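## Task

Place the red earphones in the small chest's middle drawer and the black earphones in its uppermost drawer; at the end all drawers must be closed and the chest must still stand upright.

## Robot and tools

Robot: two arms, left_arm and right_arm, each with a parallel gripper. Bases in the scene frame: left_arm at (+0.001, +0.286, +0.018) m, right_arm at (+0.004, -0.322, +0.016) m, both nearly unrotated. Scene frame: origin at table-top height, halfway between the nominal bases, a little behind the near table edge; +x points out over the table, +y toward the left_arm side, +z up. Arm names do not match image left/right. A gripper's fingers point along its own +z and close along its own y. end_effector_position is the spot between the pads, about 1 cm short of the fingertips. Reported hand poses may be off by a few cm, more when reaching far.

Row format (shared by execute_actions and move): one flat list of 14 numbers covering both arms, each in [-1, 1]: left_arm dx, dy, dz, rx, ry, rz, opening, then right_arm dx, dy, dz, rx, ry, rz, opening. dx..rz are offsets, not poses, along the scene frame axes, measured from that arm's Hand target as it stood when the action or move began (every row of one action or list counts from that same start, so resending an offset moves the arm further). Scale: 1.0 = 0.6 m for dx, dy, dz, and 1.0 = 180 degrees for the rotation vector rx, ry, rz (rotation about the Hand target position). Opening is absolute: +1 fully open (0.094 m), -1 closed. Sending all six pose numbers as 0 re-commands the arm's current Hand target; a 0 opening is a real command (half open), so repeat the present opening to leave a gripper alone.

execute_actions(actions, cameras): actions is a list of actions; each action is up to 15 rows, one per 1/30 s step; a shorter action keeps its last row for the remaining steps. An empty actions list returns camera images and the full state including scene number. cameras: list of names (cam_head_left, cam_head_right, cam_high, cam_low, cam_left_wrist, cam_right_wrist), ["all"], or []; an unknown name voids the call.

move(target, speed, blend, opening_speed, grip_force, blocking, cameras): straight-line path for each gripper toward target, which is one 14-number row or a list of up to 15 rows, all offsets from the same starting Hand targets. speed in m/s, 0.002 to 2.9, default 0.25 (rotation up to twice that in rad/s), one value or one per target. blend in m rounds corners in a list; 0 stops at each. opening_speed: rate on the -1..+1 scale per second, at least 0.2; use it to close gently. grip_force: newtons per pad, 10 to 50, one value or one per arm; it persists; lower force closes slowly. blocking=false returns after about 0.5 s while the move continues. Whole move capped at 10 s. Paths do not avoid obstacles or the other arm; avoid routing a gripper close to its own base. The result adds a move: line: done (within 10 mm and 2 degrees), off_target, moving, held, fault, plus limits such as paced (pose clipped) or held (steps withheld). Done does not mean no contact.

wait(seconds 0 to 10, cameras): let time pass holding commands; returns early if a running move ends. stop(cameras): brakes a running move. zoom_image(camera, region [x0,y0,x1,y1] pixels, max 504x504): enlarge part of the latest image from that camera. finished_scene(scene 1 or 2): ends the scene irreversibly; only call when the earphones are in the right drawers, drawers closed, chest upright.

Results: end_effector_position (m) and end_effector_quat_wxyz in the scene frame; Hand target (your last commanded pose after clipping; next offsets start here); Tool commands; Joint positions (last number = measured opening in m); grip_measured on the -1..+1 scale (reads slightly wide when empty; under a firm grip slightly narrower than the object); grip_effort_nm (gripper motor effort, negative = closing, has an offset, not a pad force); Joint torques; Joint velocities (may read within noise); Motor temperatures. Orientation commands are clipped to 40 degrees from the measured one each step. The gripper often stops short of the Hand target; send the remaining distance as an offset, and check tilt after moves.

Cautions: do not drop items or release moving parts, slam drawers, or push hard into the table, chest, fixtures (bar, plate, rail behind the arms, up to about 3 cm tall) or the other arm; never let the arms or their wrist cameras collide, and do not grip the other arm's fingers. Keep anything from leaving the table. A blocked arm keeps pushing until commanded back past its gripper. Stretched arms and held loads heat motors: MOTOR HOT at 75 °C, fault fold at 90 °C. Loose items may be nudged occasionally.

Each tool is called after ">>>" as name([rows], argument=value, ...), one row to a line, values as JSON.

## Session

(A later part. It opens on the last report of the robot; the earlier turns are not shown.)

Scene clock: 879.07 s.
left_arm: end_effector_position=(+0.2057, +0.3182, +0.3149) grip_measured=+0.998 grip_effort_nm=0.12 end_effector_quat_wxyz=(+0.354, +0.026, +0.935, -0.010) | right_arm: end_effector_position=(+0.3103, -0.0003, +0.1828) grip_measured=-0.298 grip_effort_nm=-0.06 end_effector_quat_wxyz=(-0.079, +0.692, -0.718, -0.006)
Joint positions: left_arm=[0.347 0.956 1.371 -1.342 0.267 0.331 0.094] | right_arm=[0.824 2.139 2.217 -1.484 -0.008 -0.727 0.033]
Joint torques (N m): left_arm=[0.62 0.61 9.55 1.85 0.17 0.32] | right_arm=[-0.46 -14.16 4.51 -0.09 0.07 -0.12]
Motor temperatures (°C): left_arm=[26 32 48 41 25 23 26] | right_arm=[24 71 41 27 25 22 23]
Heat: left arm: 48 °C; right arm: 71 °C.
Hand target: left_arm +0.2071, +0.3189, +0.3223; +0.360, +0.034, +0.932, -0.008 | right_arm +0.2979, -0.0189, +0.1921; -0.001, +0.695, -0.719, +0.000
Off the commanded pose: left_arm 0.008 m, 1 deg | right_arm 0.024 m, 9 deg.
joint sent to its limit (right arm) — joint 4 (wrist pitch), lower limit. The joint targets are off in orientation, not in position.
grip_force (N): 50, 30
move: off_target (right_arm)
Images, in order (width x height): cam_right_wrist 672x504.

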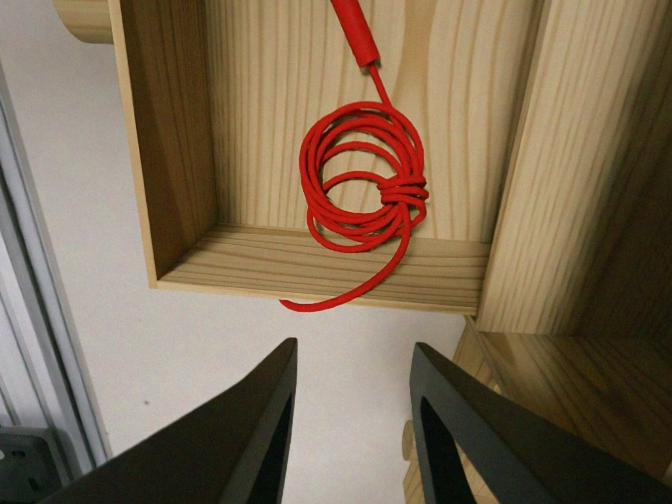

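>>> move([
  [0,0,0,0,0,0,1,-0.02,0.034,-0.132,0,0,0,-0.3],
  [0,0,0,0,0,0,1,-0.02,0.034,-0.132,0,0,0,-1],
  [0,0,0,0,0,0,1,-0.02,0.034,0.04,0,0,0,-1],
  [0,0,0,0,0,0,1,-0.02,0.14,0.04,0,0,0,-1],
  [0,0,0,0,0,0,1,-0.02,0.14,-0.125,0,0,0,-1],
  [0,0,0,0,0,0,1,-0.02,0.14,-0.125,0,0,0,-0.4],
], opening_speed=3, speed=0.25)

>>> move([
  [0,0,0,0,0,0,1,0,0,0.2,0,0,0,-0.4],
  [0,0,0,0,0,0,1,-0.08,-0.5,0.25,0,0,-0.4,-0.4],
], speed=0.35, blend=[0.03,0], cameras=["cam_head_right","cam_high","cam_left_wrist"])

>>> zoom_image(camera="cam_high", region=[220, 160, 430, 320])

Scene clock: 906.87 s.
left_arm: end_effector_position=(+0.2057, +0.3182, +0.3149) grip_measured=+0.998 grip_effort_nm=0.12 end_effector_quat_wxyz=(+0.354, +0.026, +0.935, -0.010) | right_arm: end_effector_position=(+0.2972, +0.0799, +0.1202) grip_measured=-0.402 grip_effort_nm=0.14 end_effector_quat_wxyz=(-0.062, +0.698, -0.714, -0.004)
Joint positions: left_arm=[0.347 0.956 1.371 -1.342 0.267 0.331 0.094] | right_arm=[0.962 2.441 2.484 -1.484 0.012 -0.604 0.028]
Joint torques (N m): left_arm=[0.61 0.61 9.57 1.85 0.17 0.32] | right_arm=[-0.14 -13.52 5.04 -0.15 -0.08 0.07]
Motor temperatures (°C): left_arm=[26 31 49 41 25 23 26] | right_arm=[24 72 39 27 25 22 23]
Heat: left arm: 49 °C; right arm: 72 °C. Fold the right arm in close to its base, or ease its load, before you think long.
Hand target: left_arm +0.2071, +0.3189, +0.3223; +0.360, +0.034, +0.932, -0.008 | right_arm +0.2859, +0.0651, +0.1171; -0.001, +0.695, -0.719, +0.000
Off the commanded pose: left_arm 0.008 m, 1 deg | right_arm 0.019 m, 7 deg.
MOTOR HOT: joint 2 (shoulder) of the right arm reports 72 °C; the controller's stop level is 90 °C. To cool a motor, set the load down, stop pushing, or move to a pose that needs little force.
joint sent to its limit (right arm) — joint 4 (wrist pitch), lower limit. The joint targets are off in orientation, not in position.
grip_force (N): 50, 30
move: off_target (right_arm); target 2's new opening was sent with right_arm's hand 0.037 m and 5 deg from that target; target 6's new opening was sent with right_arm's hand 0.019 m and 7 deg from that target

Scene clock: 909.60 s.
left_arm: end_effector_position=(+0.2057, +0.3182, +0.3149) grip_measured=+0.998 grip_effort_nm=0.11 end_effector_quat_wxyz=(+0.354, +0.026, +0.935, -0.010) | right_arm: end_effector_position=(+0.2571, -0.2276, +0.2736) grip_measured=-0.402 grip_effort_nm=0.14 end_effector_quat_wxyz=(+0.170, -0.146, +0.974, +0.029)
Joint positions: left_arm=[0.347 0.956 1.371 -1.342 0.267 0.331 0.094] | right_arm=[0.376 1.349 1.611 -1.482 0.01 0.059 0.028]
Joint torques (N m): left_arm=[0.61 0.61 9.57 1.85 0.17 0.32] | right_arm=[-0.46 -5.07 4.42 0.36 -0.04 0.06]
Motor temperatures (°C): left_arm=[26 31 49 41 25 23 26] | right_arm=[24 72 39 27 25 22 23]
Heat: left arm: 49 °C; right arm: 72 °C. Fold the right arm in close to its base, or ease its load, before you think long.
Hand target: left_arm +0.2071, +0.3189, +0.3223; +0.360, +0.034, +0.932, -0.008 | right_arm +0.2379, -0.2349, +0.2671; +0.001, -0.140, +0.990, -0.001
Off the commanded pose: left_arm 0.008 m, 1 deg | right_arm 0.022 m, 20 deg.
MOTOR HOT: still on. Joint 2 (shoulder) of the right arm reports 72 °C.
joint sent to its limit (right arm) — joint 4 (wrist pitch), lower limit. The joint targets are off in orientation, not in position.
grip_force (N): 50, 30
move: off_target (right_arm)
Images, in order (width x height): cam_head_right 672x504, cam_high 672x504, cam_left_wrist 672x504.

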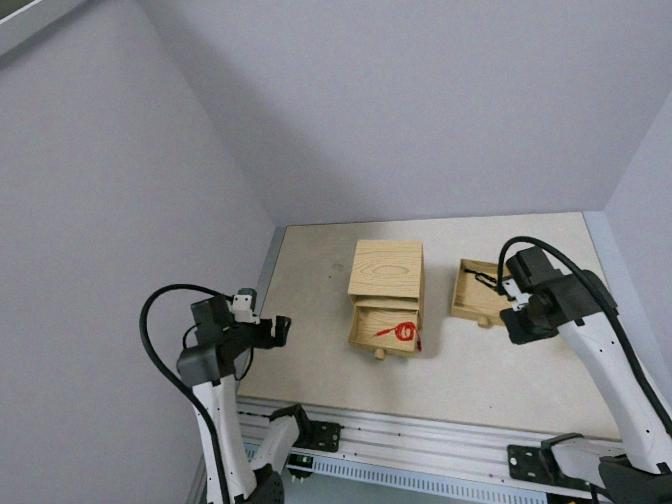

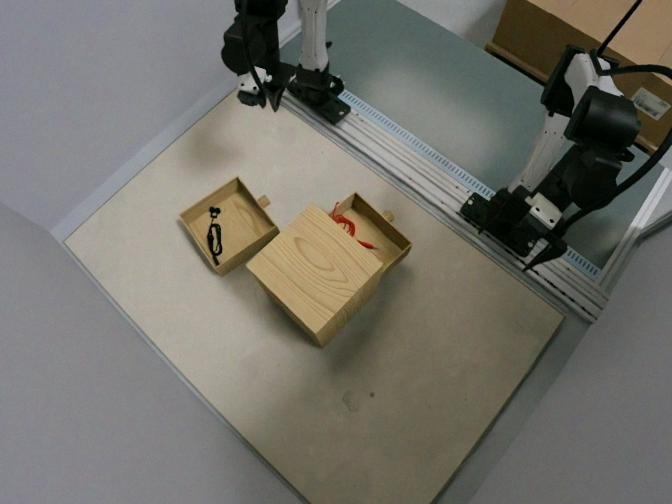

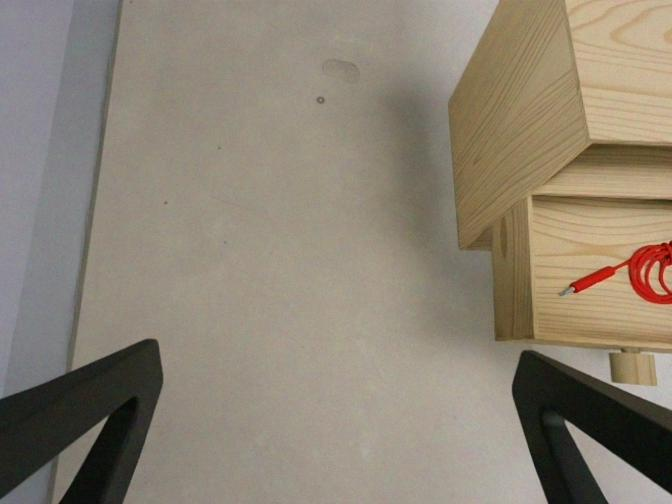

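Scaled by 2.400 from the camera's 672x504 image, which has a finer 960x720 frame.

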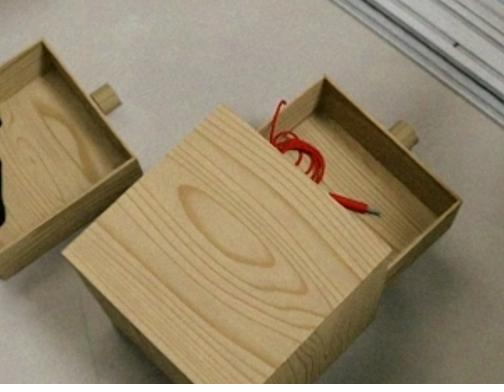

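>>> move(target=[0.122,-0.432,-0.12,0.1856,0.1777,-0.453,0,0,-0.2,0,0,0,-0.1,-0.4], cameras=["cam_left_wrist"])

Scene clock: 925.30 s.
left_arm: end_effector_position=(+0.2752, +0.0628, +0.2485) grip_measured=+0.002 grip_effort_nm=-0.13 end_effector_quat_wxyz=(+0.092, +0.697, +0.711, +0.004) | right_arm: end_effector_position=(+0.2571, -0.3546, +0.2729) grip_measured=-0.402 grip_effort_nm=0.14 end_effector_quat_wxyz=(+0.176, +0.018, +0.984, -0.018)
Joint positions: left_arm=[-0.668 1.831 1.989 -1.571 0.038 0.896 0.047] | right_arm=[-0.128 1.291 1.561 -1.482 -0.014 -0.106 0.028]
Joint torques (N m): left_arm=[-0.28 -6.42 9.72 0.83 -0.12 0.26] | right_arm=[-0.44 -4.18 4.97 0.37 0.11 -0.11]
Motor temperatures (°C): left_arm=[26 31 49 41 24 23 26] | right_arm=[24 62 39 27 25 22 23]
Heat: left arm: 49 °C; right arm: 62 °C.
Hand target: left_arm +0.2804, +0.0598, +0.2503; +0.001, +0.707, +0.708, +0.000 | right_arm +0.2379, -0.3549, +0.2671; +0.001, +0.016, +1.000, -0.001
Off the commanded pose: left_arm 0.006 m, 10 deg | right_arm 0.020 m, 20 deg.
MOTOR HOT: cleared for the motors of the right arm.
joint sent to its limit (left arm) — joint 4 (wrist pitch), lower limit. The joint targets are off in orientation, not in position.
joint sent to its limit (right arm) — joint 4 (wrist pitch), lower limit. The joint targets are off in orientation, not in position.
grip_force (N): 50, 30
move: off_target (left_arm, right_arm)
Images, in order (width x height): cam_left_wrist 672x504.

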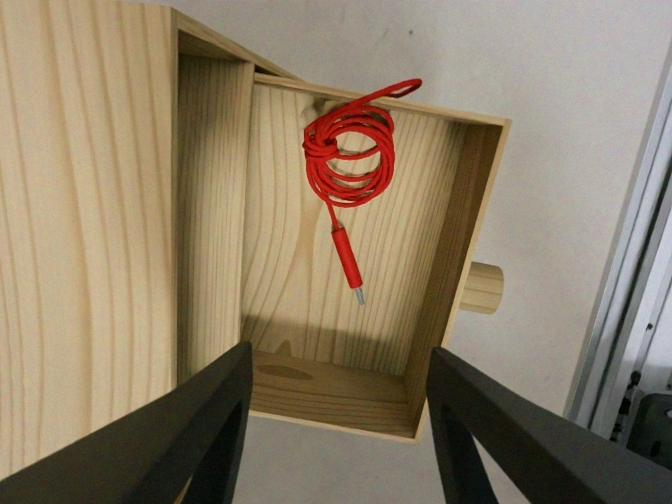

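>>> move([
  [0.033,-0.068,-0.1,0,0,0,-0.35,0,0,0,0,0,0,-0.4],
  [0.033,-0.068,-0.255,0,0,0,-0.35,0,0,0,0,0,0,-0.4],
  [0.033,-0.068,-0.255,0,0,0,-1,0,0,0,0,0,0,-0.4],
  [0.033,-0.068,-0.08,0,0,0,-1,0,0,0,0,0,0,-0.4],
  [0.025,0.06,-0.08,0,0,0,-1,0,0,0,0,0,0,-0.4],
], opening_speed=2, speed=0.2, blend=[0.02,0,0,0.02,0], cameras=["cam_left_wrist","cam_high"])

Scene clock: 948.03 s.
left_arm: end_effector_position=(+0.2993, +0.0921, +0.1959) grip_measured=-0.991 grip_effort_nm=-0.48 end_effector_quat_wxyz=(+0.008, +0.701, +0.713, -0.002) | right_arm: end_effector_position=(+0.2571, -0.3546, +0.2729) grip_measured=-0.402 grip_effort_nm=0.14 end_effector_quat_wxyz=(+0.176, +0.018, +0.984, -0.018)
Joint positions: left_arm=[-0.571 1.953 1.943 -1.575 0.028 1.002 0] | right_arm=[-0.128 1.291 1.561 -1.482 -0.014 -0.106 0.028]
Joint torques (N m): left_arm=[-0.01 -12.1 5.63 0.43 -0.08 0.28] | right_arm=[-0.43 -4.19 4.97 0.37 0.11 -0.12]
Motor temperatures (°C): left_arm=[26 34 48 38 24 23 26] | right_arm=[24 53 39 27 25 22 23]
Heat: left arm: 48 °C; right arm: 53 °C.
Hand target: left_arm +0.2954, +0.0957, +0.2023; +0.001, +0.707, +0.708, +0.000 | right_arm +0.2379, -0.3549, +0.2671; +0.001, +0.017, +1.000, -0.001
Off the commanded pose: left_arm 0.008 m, 1 deg | right_arm 0.020 m, 20 deg.
joint read past its limit (left arm) — joint 4 (wrist pitch), lower limit.
joint sent to its limit (left arm) — joint 4 (wrist pitch), lower limit. The joint targets still meet the commanded pose.
joint sent to its limit (right arm) — joint 4 (wrist pitch), lower limit. The joint targets are off in orientation, not in position.
grip_force (N): 50, 30
move: off_target (right_arm); target 3's new opening was sent with left_arm's hand 0.040 m and 4 deg from that target
Images, in order (width x height): cam_high 672x504, cam_left_wrist 672x504.

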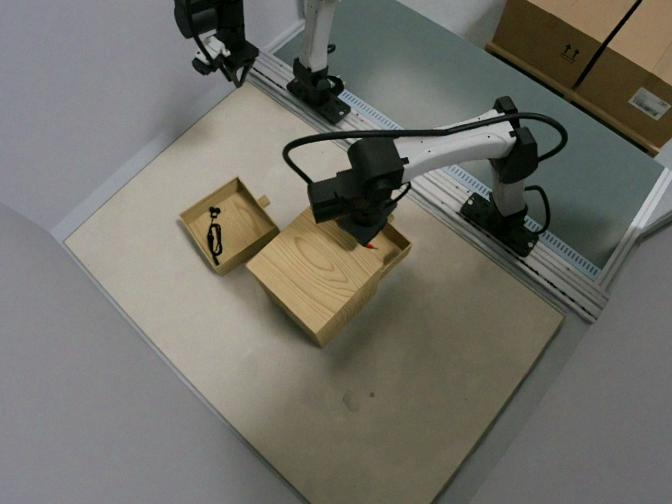

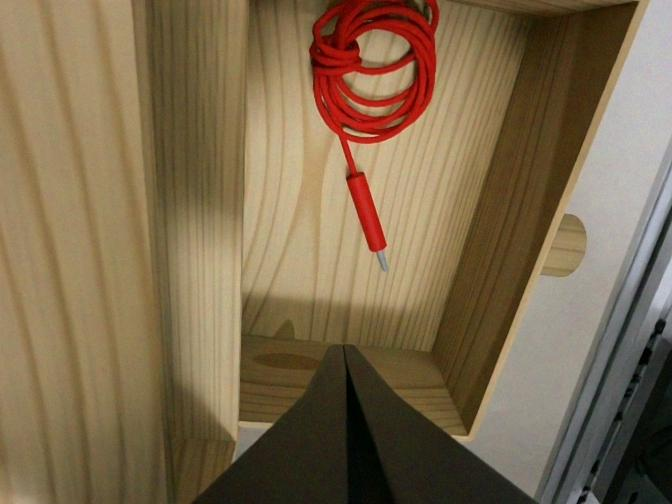

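>>> move([
  [-0.04,-0.103,0,0,0,0,-0.35,0,0,0,0,0,0,-0.4],
  [-0.04,-0.103,-0.17,0,0,0,-0.35,0,0,0,0,0,0,-0.4],
  [-0.04,-0.103,-0.17,0,0,0,-1,0,0,0,0,0,0,-0.4],
], opening_speed=2, speed=0.15, cameras=["cam_left_wrist"])

Scene clock: 968.10 s.
left_arm: end_effector_position=(+0.2719, +0.0347, +0.1110) grip_measured=-0.991 grip_effort_nm=-0.48 end_effector_quat_wxyz=(+0.009, +0.709, +0.705, +0.001) | right_arm: end_effector_position=(+0.2571, -0.3546, +0.2729) grip_measured=-0.402 grip_effort_nm=0.14 end_effector_quat_wxyz=(+0.176, +0.018, +0.984, -0.018)
Joint positions: left_arm=[-0.748 1.967 1.628 -1.237 0.026 0.846 0] | right_arm=[-0.128 1.291 1.561 -1.482 -0.014 -0.106 0.028]
Joint torques (N m): left_arm=[-0.29 -7.83 6.19 0.66 -0.02 0] | right_arm=[-0.44 -4.21 4.97 0.38 0.11 -0.11]
Motor temperatures (°C): left_arm=[26 40 46 37 24 23 26] | right_arm=[24 49 39 27 25 22 23]
Heat: left arm: 46 °C; right arm: 49 °C.
Hand target: left_arm +0.2713, +0.0340, +0.1003; +0.001, +0.707, +0.708, +0.000 | right_arm +0.2379, -0.3549, +0.2671; +0.001, +0.017, +1.000, -0.001
Off the commanded pose: left_arm 0.011 m, 1 deg | right_arm 0.020 m, 20 deg.
joint sent to its limit (right arm) — joint 4 (wrist pitch), lower limit. The joint targets are off in orientation, not in position.
grip_force (N): 50, 30
move: off_target (left_arm, right_arm); target 3's new opening was sent with left_arm's hand 0.011 m and 1 deg from that target
Images, in order (width x height): cam_left_wrist 672x504.

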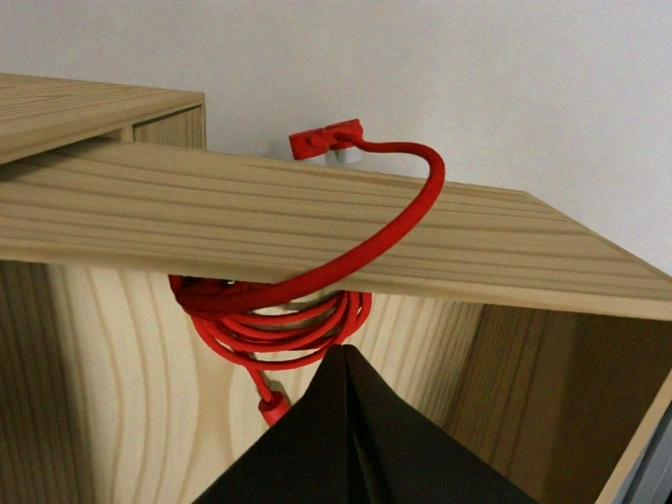

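>>> move([
  [-0.02,-0.04,0.16,0,0,0,0.2,0,0,0,0,0,0,-0.4],
  [-0.022,-0.09,0.075,0,0,0,0.2,0,0,0,0,0,0,-0.4],
], opening_speed=2, speed=0.2, cameras=["cam_left_wrist"])

Scene clock: 987.97 s.
left_arm: end_effector_position=(+0.2554, -0.0191, +0.1535) grip_measured=+0.198 grip_effort_nm=0.11 end_effector_quat_wxyz=(+0.005, +0.712, +0.702, +0.001) | right_arm: end_effector_position=(+0.2571, -0.3546, +0.2729) grip_measured=-0.402 grip_effort_nm=0.14 end_effector_quat_wxyz=(+0.176, +0.018, +0.984, -0.018)
Joint positions: left_arm=[-0.873 2.096 1.989 -1.474 0.026 0.73 0.056] | right_arm=[-0.128 1.291 1.561 -1.482 -0.014 -0.106 0.028]
Joint torques (N m): left_arm=[0.31 -9.18 6.65 0.62 0 -0.02] | right_arm=[-0.46 -4.16 4.96 0.38 0.11 -0.12]
Heat: left arm: 46 °C; right arm: 46 °C.
Hand target: left_arm +0.2581, -0.0201, +0.1453; +0.001, +0.707, +0.708, +0.000 | right_arm +0.2379, -0.3549, +0.2671; +0.001, +0.017, +1.000, -0.001
Off the commanded pose: left_arm 0.009 m, 1 deg | right_arm 0.020 m, 20 deg.
joint sent to its limit (right arm) — joint 4 (wrist pitch), lower limit. The joint targets are off in orientation, not in position.
grip_force (N): 50, 30
move: off_target (right_arm)
Images, in order (width x height): cam_left_wrist 672x504.

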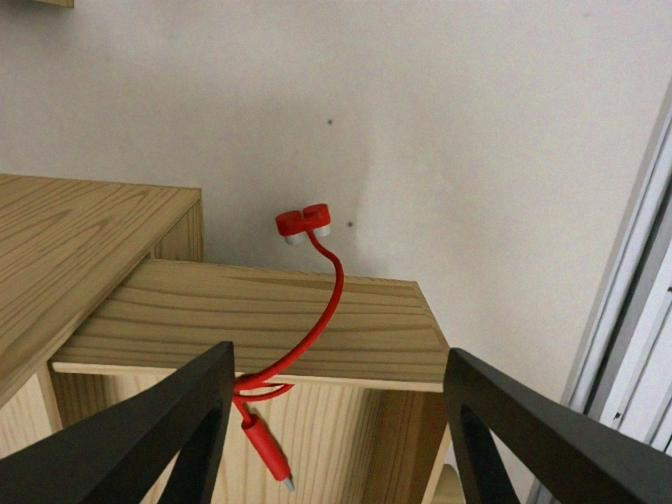

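>>> move([
  [0.007,-0.013,-0.05,0,0,0,0.2,0,0,0,0,0,0,-0.4],
  [0.007,-0.013,-0.05,0,0,0,-1,0,0,0,0,0,0,-0.4],
], opening_speed=2, speed=0.15, cameras=["cam_left_wrist"])

Scene clock: 1003.10 s.
left_arm: end_effector_position=(+0.2624, -0.0285, +0.1298) grip_measured=-0.991 grip_effort_nm=-0.48 end_effector_quat_wxyz=(+0.015, +0.710, +0.704, -0.001) | right_arm: end_effector_position=(+0.2571, -0.3546, +0.2729) grip_measured=-0.402 grip_effort_nm=0.14 end_effector_quat_wxyz=(+0.176, +0.018, +0.984, -0.018)
Joint positions: left_arm=[-0.876 2.115 1.923 -1.369 0.028 0.722 0] | right_arm=[-0.128 1.291 1.561 -1.482 -0.014 -0.106 0.028]
Joint torques (N m): left_arm=[-0.05 -8.64 5.91 0.66 -0.02 0] | right_arm=[-0.44 -4.18 4.97 0.37 0.11 -0.11]
Heat: left arm: 44 °C; right arm: 45 °C.
Hand target: left_arm +0.2623, -0.0278, +0.1153; +0.001, +0.707, +0.708, +0.000 | right_arm +0.2379, -0.3549, +0.2671; +0.001, +0.017, +1.000, -0.001
Off the commanded pose: left_arm 0.015 m, 2 deg | right_arm 0.020 m, 20 deg.
joint sent to its limit (right arm) — joint 4 (wrist pitch), lower limit. The joint targets are off in orientation, not in position.
grip_force (N): 50, 30
move: off_target (left_arm, right_arm); target 2's new opening was sent with left_arm's hand 0.015 m and 2 deg from that target
Images, in order (width x height): cam_left_wrist 672x504.

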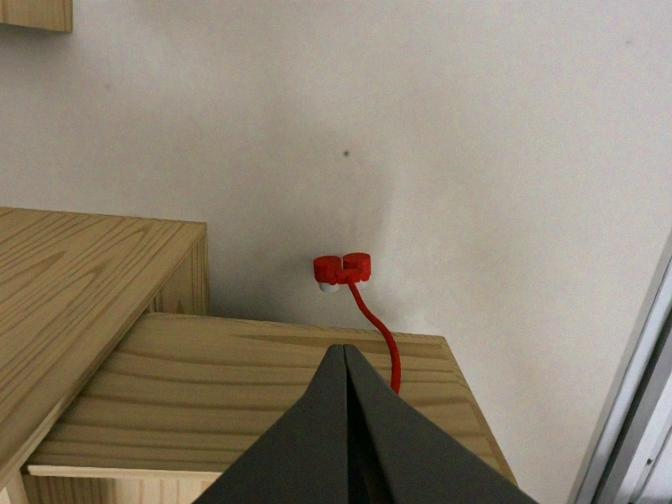

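>>> move([
  [0,0,0.04,0,0,0,0,0,0,0,0,0,0,-0.4],
  [-0.022,-0.02,0.04,0,0,0,0,0,0,0,0,0,0,-0.4],
  [-0.022,-0.02,-0.025,0,0,0,0,0,0,0,0,0,0,-0.4],
  [-0.022,-0.02,-0.025,0,0,0,-1,0,0,0,0,0,0,-0.4],
], opening_speed=2, speed=0.15, cameras=["cam_left_wrist"])

Scene clock: 1021.70 s.
left_arm: end_effector_position=(+0.2489, -0.0402, +0.1116) grip_measured=-0.991 grip_effort_nm=-0.48 end_effector_quat_wxyz=(+0.010, +0.710, +0.704, -0.001) | right_arm: end_effector_position=(+0.2571, -0.3546, +0.2729) grip_measured=-0.402 grip_effort_nm=0.14 end_effector_quat_wxyz=(+0.176, +0.018, +0.984, -0.018)
Joint positions: left_arm=[-0.92 2.126 1.87 -1.314 0.03 0.677 0] | right_arm=[-0.128 1.291 1.561 -1.482 -0.014 -0.106 0.028]
Joint torques (N m): left_arm=[-0.02 -9.32 6.12 0.66 -0.03 0] | right_arm=[-0.44 -4.18 4.97 0.38 0.11 -0.12]
Motor temperatures (°C): left_arm=[26 40 43 35 24 23 26] | right_arm=[24 43 38 27 25 22 23]
Heat: left arm: 43 °C; right arm: 43 °C.
Hand target: left_arm +0.2491, -0.0398, +0.1003; +0.001, +0.707, +0.708, +0.000 | right_arm +0.2379, -0.3549, +0.2671; +0.001, +0.017, +1.000, -0.001
Off the commanded pose: left_arm 0.011 m, 1 deg | right_arm 0.020 m, 20 deg.
joint sent to its limit (right arm) — joint 4 (wrist pitch), lower limit. The joint targets are off in orientation, not in position.
grip_force (N): 50, 30
move: off_target (left_arm, right_arm); target 4's new opening was sent with left_arm's hand 0.011 m and 1 deg from that target
Images, in order (width x height): cam_left_wrist 672x504.

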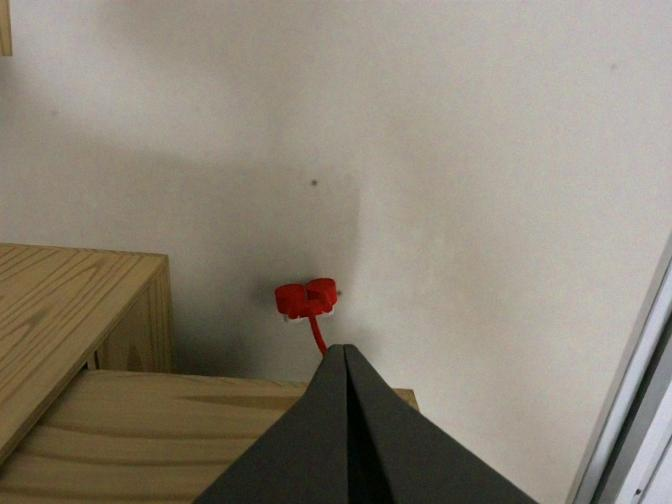

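>>> move([
  [0.014,0.006,0.01,0,0,0,0.2,0,0,0,0,0,0,-0.4],
  [0.014,0.006,-0.06,0,0,0,0.2,0,0,0,0,0,0,-0.4],
  [0.014,0.006,-0.06,0,0,0,-1,0,0,0,0,0,0,-0.4],
], opening_speed=2, speed=0.15, cameras=["cam_left_wrist"])

Scene clock: 1033.93 s.
left_arm: end_effector_position=(+0.2580, -0.0485, +0.0810) grip_measured=-0.991 grip_effort_nm=-0.49 end_effector_quat_wxyz=(+0.030, +0.711, +0.703, -0.008) | right_arm: end_effector_position=(+0.2571, -0.3546, +0.2729) grip_measured=-0.402 grip_effort_nm=0.14 end_effector_quat_wxyz=(+0.176, +0.018, +0.984, -0.018)
Joint positions: left_arm=[-0.914 2.141 1.77 -1.158 0.039 0.685 0] | right_arm=[-0.128 1.291 1.561 -1.482 -0.014 -0.106 0.028]
Joint torques (N m): left_arm=[0.99 -8.65 5.75 0.43 -0.11 0.12] | right_arm=[-0.43 -4.18 4.97 0.38 0.11 -0.12]
Heat: left arm: 43 °C; right arm: 43 °C.
Hand target: left_arm +0.2575, -0.0362, +0.0642; +0.001, +0.706, +0.708, +0.000 | right_arm +0.2379, -0.3549, +0.2671; +0.001, +0.017, +1.000, -0.001
Off the commanded pose: left_arm 0.021 m, 4 deg | right_arm 0.020 m, 20 deg.
joint sent to its limit (right arm) — joint 4 (wrist pitch), lower limit. The joint targets are off in orientation, not in position.
grip_force (N): 50, 30
move: off_target (left_arm, right_arm); target 3's new opening was sent with left_arm's hand 0.025 m and 4 deg from that target
Images, in order (width x height): cam_left_wrist 672x504.

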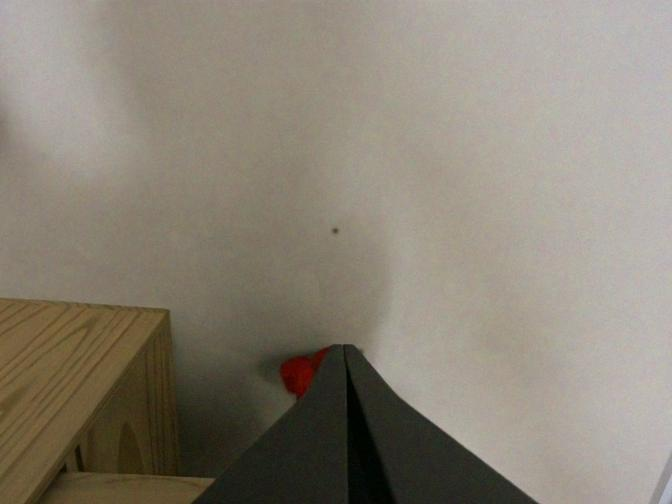

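>>> move([
  [0,-0.03,0.4,0,0,0,-1,0,0.1,0,0,0,0.2,0.3],
  [-0.09,0.55,0.4,0,0,0.1,1,0,0.1,0,0.05,-0.05,0.2,0.3],
  [-0.09,0.55,0.4,0,0,0.1,1,0.045,0.375,-0.195,0.172,-0.177,0.488,0.3],
], blend=[0.03,0.04,0], speed=0.3, cameras=["cam_right_wrist","cam_low"])

Scene clock: 1057.83 s.
left_arm: end_effector_position=(+0.2049, +0.2922, +0.3086) grip_measured=+0.998 grip_effort_nm=0.12 end_effector_quat_wxyz=(+0.179, +0.566, +0.794, +0.133) | right_arm: end_effector_position=(+0.2685, -0.1328, +0.1525) grip_measured=+0.298 grip_effort_nm=0.14 end_effector_quat_wxyz=(-0.244, +0.661, -0.671, -0.233)
Joint positions: left_arm=[0.025 1.162 1.582 -1.576 0.012 1.28 0.094] | right_arm=[0.305 1.502 1.132 -0.943 -0.651 -1.182 0.061]
Joint torques (N m): left_arm=[0.1 -1.77 5.18 1.47 -0.1 0.25] | right_arm=[0.49 -5.68 5.16 0.86 -0.5 -0.12]
Heat: left arm: 42 °C; right arm: 42 °C.
Hand target: left_arm +0.2036, +0.2939, +0.3042; +0.001, +0.587, +0.810, +0.000 | right_arm +0.2649, -0.1299, +0.1500; -0.242, +0.664, -0.664, -0.242
Off the commanded pose: left_arm 0.005 m, 26 deg | right_arm 0.005 m, 1 deg.
joint read past its limit (left arm) — joint 4 (wrist pitch), lower limit.
joint sent to its limit (left arm) — joint 4 (wrist pitch), lower limit. The joint targets are off in orientation, not in position.
grip_force (N): 50, 30
move: off_target (left_arm); blend cut to 0 m at target 2; target 2's new opening was sent with left_arm's hand 0.005 m and 26 deg from that target
Images, in order (width x height): cam_low 672x504, cam_right_wrist 672x504.

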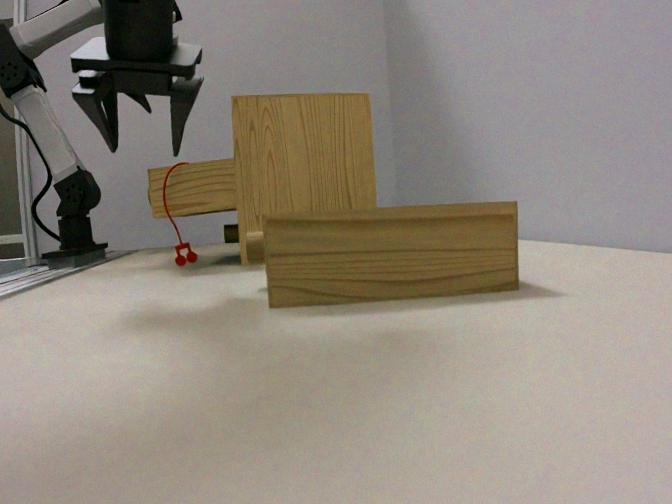

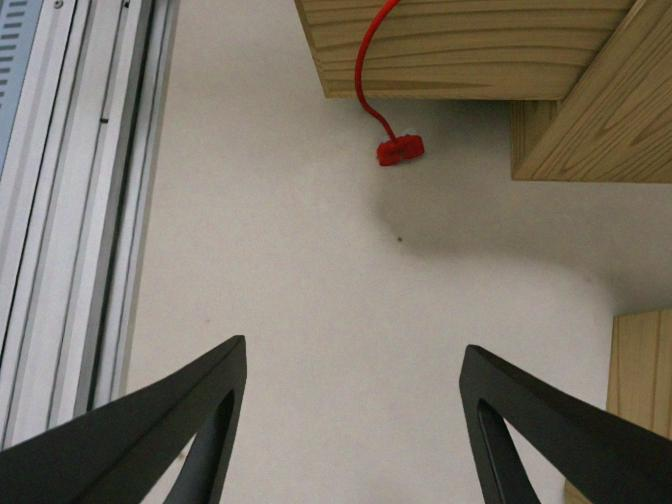

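>>> move([
  [0,0,0,0,0,0,1,0.0575,0.088,-0.104,0,0,0,0.1],
  [0,0,0,0,0,0,1,0.0575,0.153,-0.185,0,0,0,0.1],
  [0,0,0,0,0,0,1,0.0575,0.153,-0.185,0,0,0,-1],
], opening_speed=2, speed=0.15, cameras=["cam_right_wrist"])

Scene clock: 1086.27 s.
left_arm: end_effector_position=(+0.2049, +0.2922, +0.3086) grip_measured=+0.998 grip_effort_nm=0.11 end_effector_quat_wxyz=(+0.179, +0.566, +0.794, +0.133) | right_arm: end_effector_position=(+0.3028, -0.0377, +0.0434) grip_measured=-0.981 grip_effort_nm=-0.59 end_effector_quat_wxyz=(-0.248, +0.666, -0.661, -0.239)
Joint positions: left_arm=[0.025 1.162 1.582 -1.576 0.012 1.28 0.094] | right_arm=[0.539 1.874 1.068 -0.348 -0.593 -0.93 0.001]
Joint torques (N m): left_arm=[0.09 -1.76 5.18 1.47 -0.1 0.25] | right_arm=[0.34 -8.62 4.48 1.24 -0.3 0.06]
Heat: left arm: 41 °C; right arm: 44 °C.
Hand target: left_arm +0.2036, +0.2939, +0.3042; +0.001, +0.587, +0.810, +0.000 | right_arm +0.2994, -0.0381, +0.0391; -0.242, +0.664, -0.664, -0.242
Off the commanded pose: left_arm 0.005 m, 26 deg | right_arm 0.006 m, 1 deg.
joint read past its limit (left arm) — joint 4 (wrist pitch), lower limit.
joint sent to its limit (left arm) — joint 4 (wrist pitch), lower limit. The joint targets are off in orientation, not in position.
grip_force (N): 50, 30
move: off_target (left_arm)
Images, in order (width x height): cam_right_wrist 672x504.

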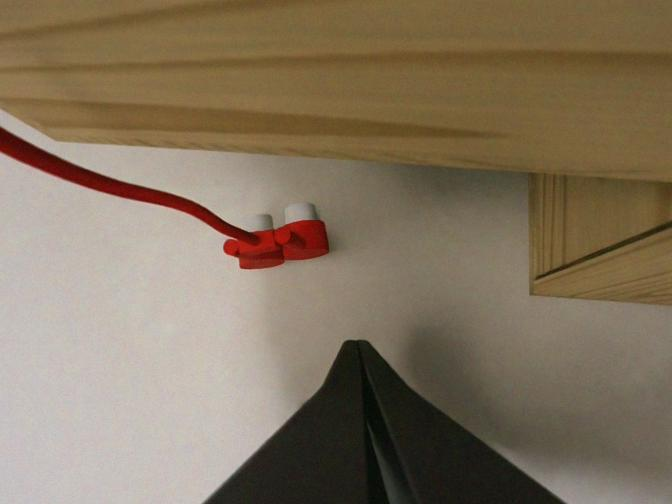

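>>> move([
  [0,0,0,0,0,0,1,-0.036,0,0.01,0,0,0,0.25],
  [0,0,0,0,0,0,1,-0.036,0.042,0.015,0,0,0,0.25],
], opening_speed=3, speed=0.15, cameras=["cam_right_wrist","cam_low"])

>>> zoom_image(camera="cam_low", region=[100, 120, 300, 290])

Scene clock: 1096.37 s.
left_arm: end_effector_position=(+0.2049, +0.2922, +0.3086) grip_measured=+0.998 grip_effort_nm=0.11 end_effector_quat_wxyz=(+0.179, +0.566, +0.794, +0.133) | right_arm: end_effector_position=(+0.2694, -0.0225, +0.0397) grip_measured=+0.248 grip_effort_nm=0.14 end_effector_quat_wxyz=(-0.227, +0.667, -0.667, -0.242)
Joint positions: left_arm=[0.025 1.162 1.582 -1.576 0.012 1.28 0.094] | right_arm=[0.632 1.829 1.003 -0.321 -0.553 -0.836 0.059]
Joint torques (N m): left_arm=[0.1 -1.76 5.19 1.47 -0.09 0.25] | right_arm=[0.69 -8.14 7.66 1.38 -0.28 0.16]
Motor temperatures (°C): left_arm=[26 35 40 36 24 23 26] | right_arm=[23 45 37 28 25 22 23]
Heat: left arm: 40 °C; right arm: 45 °C.
Hand target: left_arm +0.2036, +0.2939, +0.3042; +0.001, +0.587, +0.810, +0.000 | right_arm +0.2778, -0.0128, +0.0480; -0.242, +0.664, -0.664, -0.242
Off the commanded pose: left_arm 0.005 m, 26 deg | right_arm 0.015 m, 2 deg.
joint read past its limit (left arm) — joint 4 (wrist pitch), lower limit.
joint sent to its limit (left arm) — joint 4 (wrist pitch), lower limit. The joint targets are off in orientation, not in position.
grip_force (N): 50, 30
move: off_target (left_arm, right_arm)
Images, in order (width x height): cam_low 672x504, cam_right_wrist 672x504.

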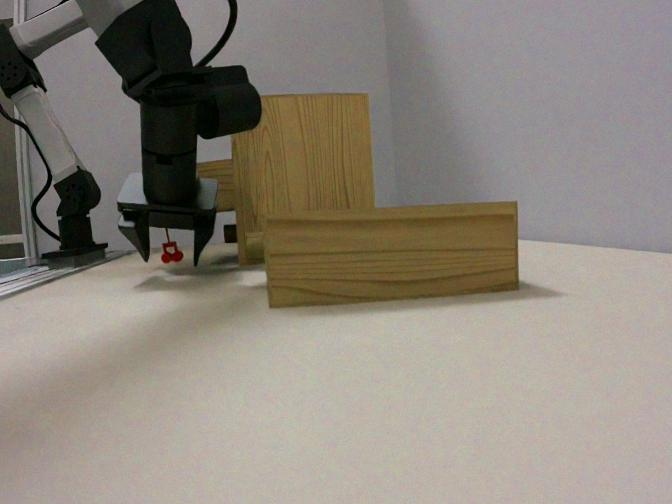

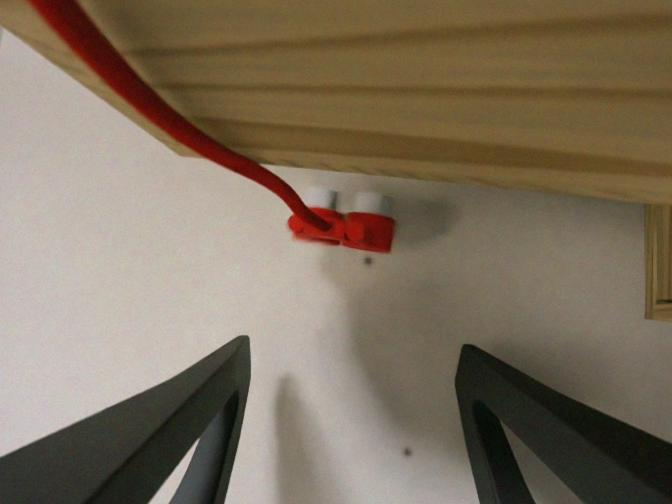

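Scaled by 2.520 from the camera's 672x504 image, which has a finer 960x720 frame.

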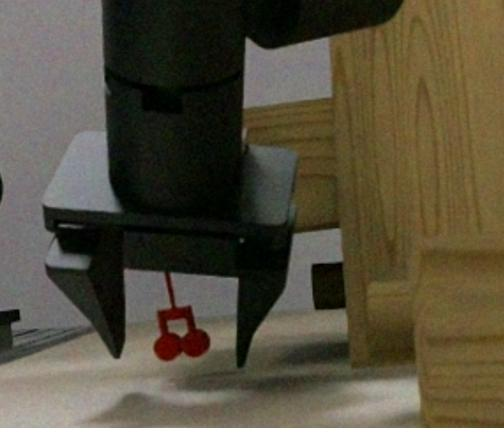

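>>> move([
  [0,0,0,0,0,0,1,0,-0.08,0.01,0.139,0,0,0.25],
  [0,0,0,0,0,0,1,0,0.05,0.0,0.139,0,0,0.25],
], speed=0.15, cameras=["cam_right_wrist","cam_low"])

Scene clock: 1121.10 s.
left_arm: end_effector_position=(+0.2049, +0.2922, +0.3086) grip_measured=+0.998 grip_effort_nm=0.12 end_effector_quat_wxyz=(+0.179, +0.566, +0.794, +0.133) | right_arm: end_effector_position=(+0.2731, +0.0121, +0.0450) grip_measured=+0.248 grip_effort_nm=0.14 end_effector_quat_wxyz=(-0.374, +0.597, -0.600, -0.380)
Joint positions: left_arm=[0.025 1.162 1.582 -1.576 0.012 1.28 0.094] | right_arm=[0.597 1.947 0.767 0.467 -0.86 -0.574 0.059]
Joint torques (N m): left_arm=[0.08 -1.77 5.16 1.47 -0.1 0.25] | right_arm=[0.38 -7.77 5.86 1.98 -0.27 0.06]
Heat: left arm: 39 °C; right arm: 46 °C.
Hand target: left_arm +0.2036, +0.2939, +0.3042; +0.001, +0.587, +0.810, +0.000 | right_arm +0.2778, +0.0172, +0.0480; -0.380, +0.596, -0.596, -0.380
Off the commanded pose: left_arm 0.005 m, 26 deg | right_arm 0.008 m, 1 deg.
joint read past its limit (left arm) — joint 4 (wrist pitch), lower limit.
joint sent to its limit (left arm) — joint 4 (wrist pitch), lower limit. The joint targets are off in orientation, not in position.
grip_force (N): 50, 30
move: off_target (left_arm)
Images, in order (width x height): cam_low 672x504, cam_right_wrist 672x504.

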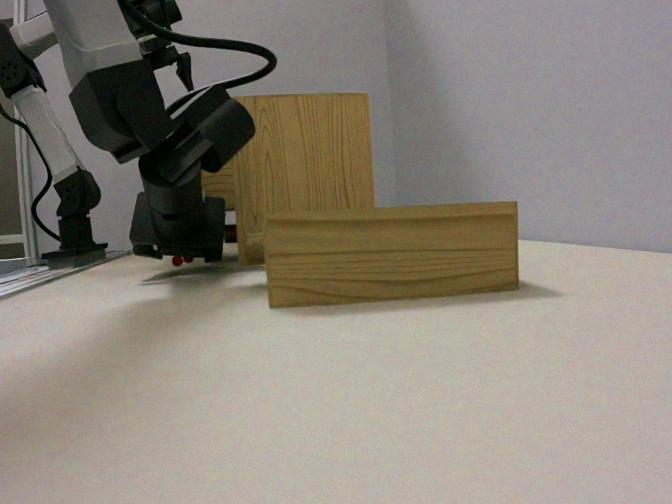

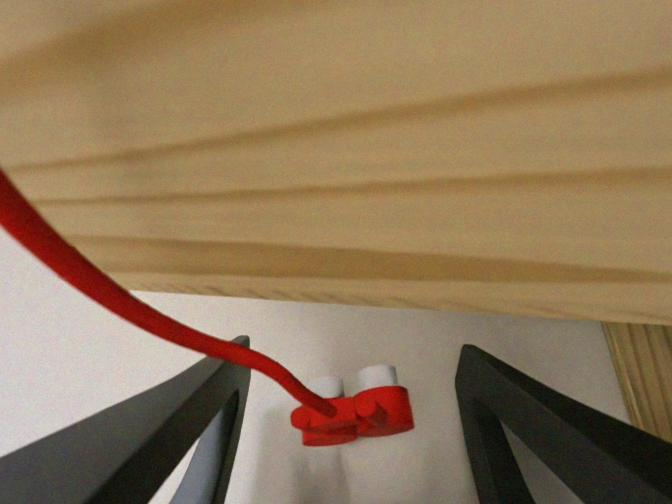

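>>> move([
  [0,0,0,0,0,0,1,0,0.005,0,0,0,0,-1],
  [0,0,0,0,0,0,1,0,-0.1,0.02,0,0,0,-1],
  [0,0,0,0,0,0,1,0,-0.1,0.31,-0.139,0,0,-1],
  [0,0,0,0,0,0,1,0.01,0.1,0.31,-0.139,0,0,-1],
  [0,0,0,0,0,0,1,0.01,0.1,0.19,-0.139,0,0,-1],
], opening_speed=3, speed=0.2, blend=[0,0.01,0.02,0.02,0], cameras=["cam_right_wrist","cam_low","cam_high"])

Scene clock: 1134.50 s.
left_arm: end_effector_position=(+0.2049, +0.2922, +0.3086) grip_measured=+0.998 grip_effort_nm=0.12 end_effector_quat_wxyz=(+0.179, +0.566, +0.794, +0.133) | right_arm: end_effector_position=(+0.2851, +0.0768, +0.1637) grip_measured=-0.418 grip_effort_nm=-0.63 end_effector_quat_wxyz=(-0.244, +0.666, -0.662, -0.241)
Joint positions: left_arm=[0.025 1.162 1.582 -1.576 0.012 1.28 0.094] | right_arm=[0.813 1.912 1.612 -0.721 -0.467 -0.65 0.027]
Joint torques (N m): left_arm=[0.1 -1.76 5.15 1.47 -0.1 0.25] | right_arm=[0.25 -10.48 5.65 1.53 -0.22 0.07]
Heat: left arm: 39 °C; right arm: 47 °C.
Hand target: left_arm +0.2036, +0.2939, +0.3042; +0.001, +0.587, +0.810, +0.000 | right_arm +0.2838, +0.0771, +0.1620; -0.242, +0.665, -0.664, -0.242
Off the commanded pose: left_arm 0.005 m, 26 deg | right_arm 0.002 m, 0 deg.
joint read past its limit (left arm) — joint 4 (wrist pitch), lower limit.
joint sent to its limit (left arm) — joint 4 (wrist pitch), lower limit. The joint targets are off in orientation, not in position.
grip_force (N): 50, 30
move: off_target (left_arm)
Images, in order (width x height): cam_high 672x504, cam_low 672x504, cam_right_wrist 672x504.

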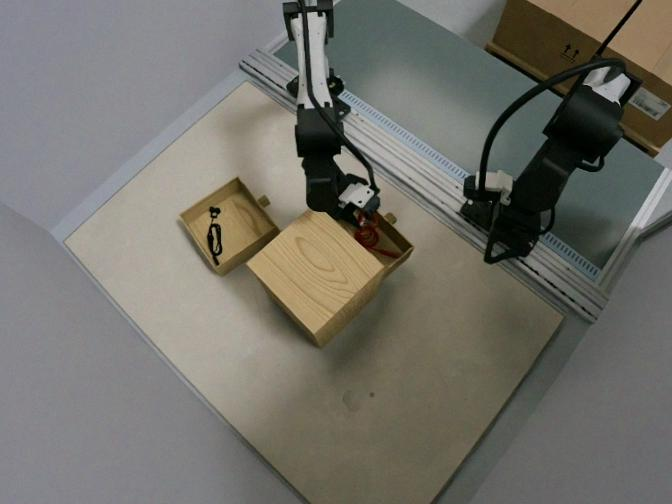

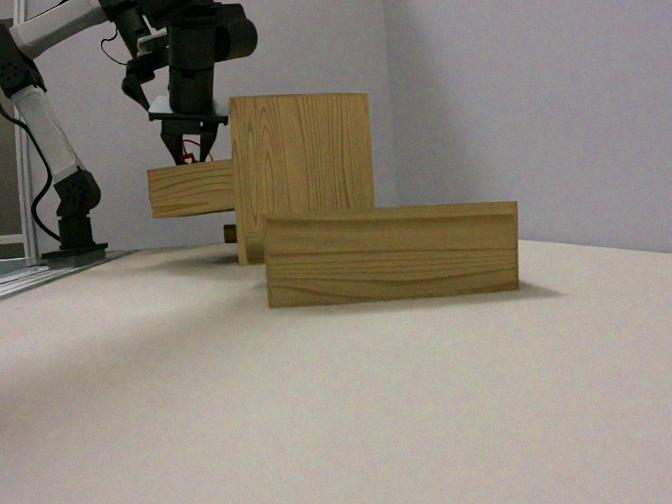

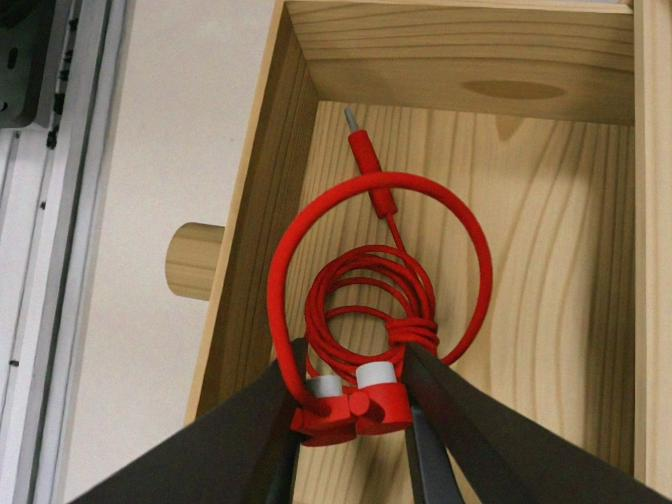

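>>> move([
  [0,0,0,0,0,0,1,0.01,0.03,-0.05,0,0,0,-1],
  [0,0,0,0,0,0,1,0.01,0.03,-0.05,0,0,0,0.1],
  [0,0,0,0,0,0,1,0.01,-0.05,0.1,0,0,0,0.1],
  [0,0,0,0,0,0,1,-0.06,-0.65,0.12,-0.172,0.177,-0.488,0.1],
], opening_speed=2, speed=0.25, blend=[0,0,0.03,0], cameras=["cam_head_right","cam_high","cam_low"])

>>> zoom_image(camera="cam_high", region=[300, 170, 440, 280])

Scene clock: 1151.23 s.
left_arm: end_effector_position=(+0.2049, +0.2922, +0.3086) grip_measured=+0.998 grip_effort_nm=0.12 end_effector_quat_wxyz=(+0.179, +0.566, +0.794, +0.133) | right_arm: end_effector_position=(+0.2696, -0.3089, +0.2360) grip_measured=+0.098 grip_effort_nm=0.14 end_effector_quat_wxyz=(+0.104, +0.008, +0.995, +0.008)
Joint positions: left_arm=[0.025 1.162 1.582 -1.576 0.012 1.28 0.094] | right_arm=[0.053 1.407 1.532 -1.483 -0.012 0.052 0.052]
Joint torques (N m): left_arm=[0.1 -1.74 5.18 1.46 -0.1 0.25] | right_arm=[-0.44 -6.37 4.49 0.07 0.12 0.08]
Heat: left arm: 39 °C; right arm: 49 °C.
Hand target: left_arm +0.2036, +0.2939, +0.3042; +0.001, +0.587, +0.810, +0.000 | right_arm +0.2478, -0.3129, +0.2341; +0.001, +0.017, +1.000, -0.001
Off the commanded pose: left_arm 0.005 m, 26 deg | right_arm 0.022 m, 12 deg.
joint read past its limit (left arm) — joint 4 (wrist pitch), lower limit.
joint sent to its limit (left arm) — joint 4 (wrist pitch), lower limit. The joint targets are off in orientation, not in position.
joint sent to its limit (right arm) — joint 4 (wrist pitch), lower limit. The joint targets are off in orientation, not in position.
grip_force (N): 50, 30
move: off_target (left_arm, right_arm)
Images, in order (width x height): cam_head_right 672x504, cam_high 672x504, cam_low 672x504.

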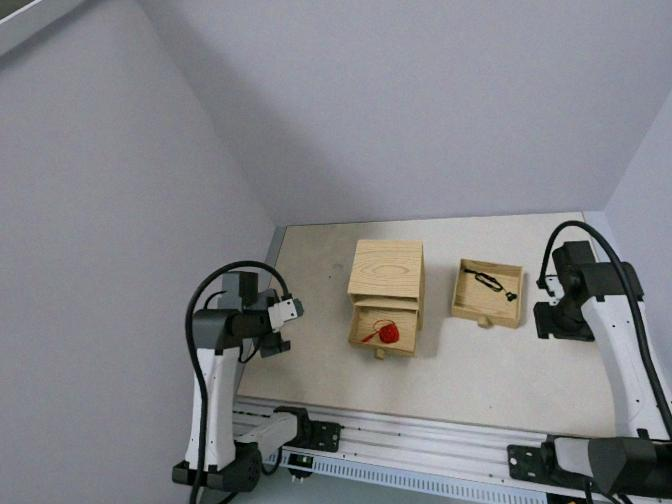

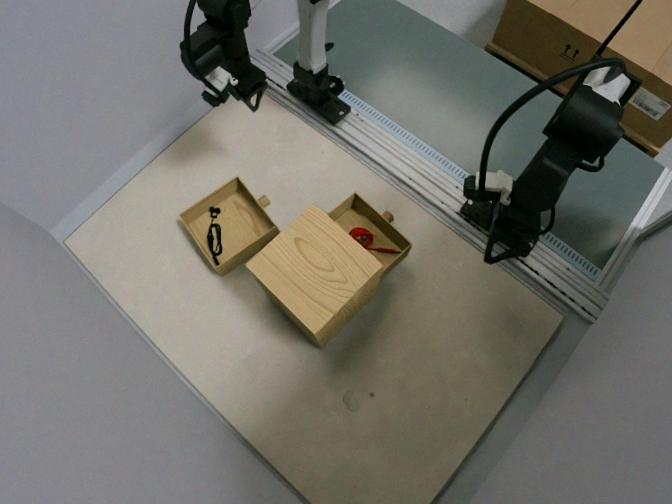

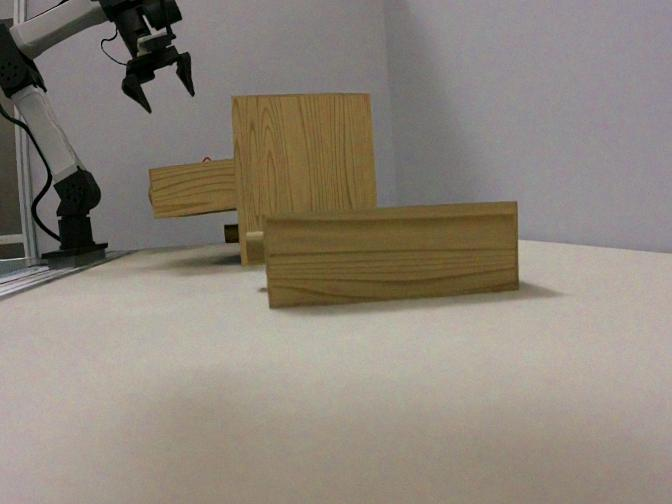

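Scaled by 3.600 from the camera's 672x504 image, which has a finer 960x720 frame.

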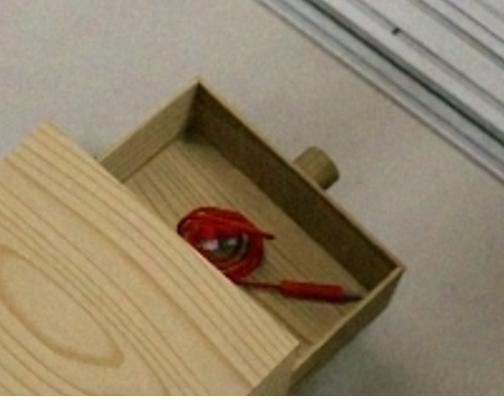

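>>> move([
  [-0.094,-0.2,0,-0.16,-0.211,0.3645,-0.9,0,0,0,0,0,0,0.1],
  [-0.094,-0.358,-0.173,-0.16,-0.211,0.3645,-0.9,0,0,0,0,0,0,0.1],
  [-0.094,-0.358,-0.32,-0.16,-0.211,0.3645,-0.9,0,0,0,0,0,0,0.1],
], blend=[0.04,0.02,0], cameras=["cam_left_wrist"])

Scene clock: 1168.97 s.
left_arm: end_effector_position=(+0.1442, +0.0753, +0.1169) grip_measured=-0.898 grip_effort_nm=-0.13 end_effector_quat_wxyz=(+0.373, +0.021, +0.927, -0.018) | right_arm: end_effector_position=(+0.2696, -0.3089, +0.2360) grip_measured=+0.098 grip_effort_nm=0.14 end_effector_quat_wxyz=(+0.104, +0.008, +0.995, +0.008)
Joint positions: left_arm=[-1.437 1.29 0.766 -0.846 -0.708 -1.301 0.005] | right_arm=[0.053 1.407 1.532 -1.483 -0.012 0.052 0.052]
Joint torques (N m): left_arm=[-0.01 -2.45 5.91 1 -0.8 0.05] | right_arm=[-0.44 -6.34 4.48 0.07 0.12 0.08]
Heat: left arm: 38 °C; right arm: 48 °C.
Hand target: left_arm +0.1471, +0.0791, +0.1122; +0.382, +0.020, +0.924, -0.008 | right_arm +0.2478, -0.3129, +0.2341; +0.001, +0.016, +1.000, -0.001
Off the commanded pose: left_arm 0.007 m, 2 deg | right_arm 0.022 m, 12 deg.
joint sent to its limit (right arm) — joint 4 (wrist pitch), lower limit. The joint targets are off in orientation, not in position.
grip_force (N): 50, 30
move: off_target (right_arm)
Images, in order (width x height): cam_left_wrist 672x504.

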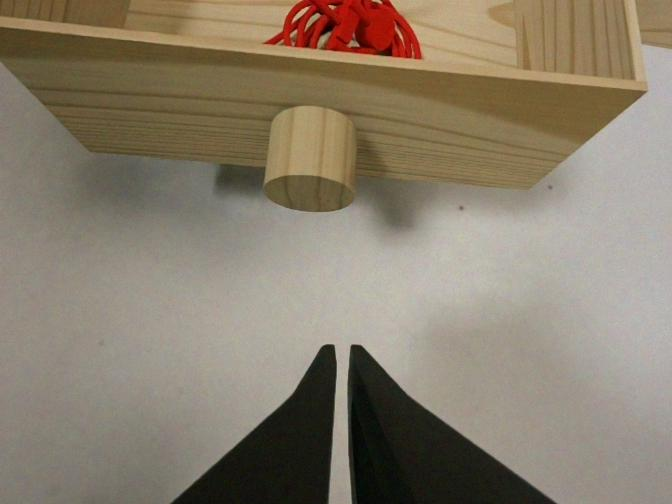

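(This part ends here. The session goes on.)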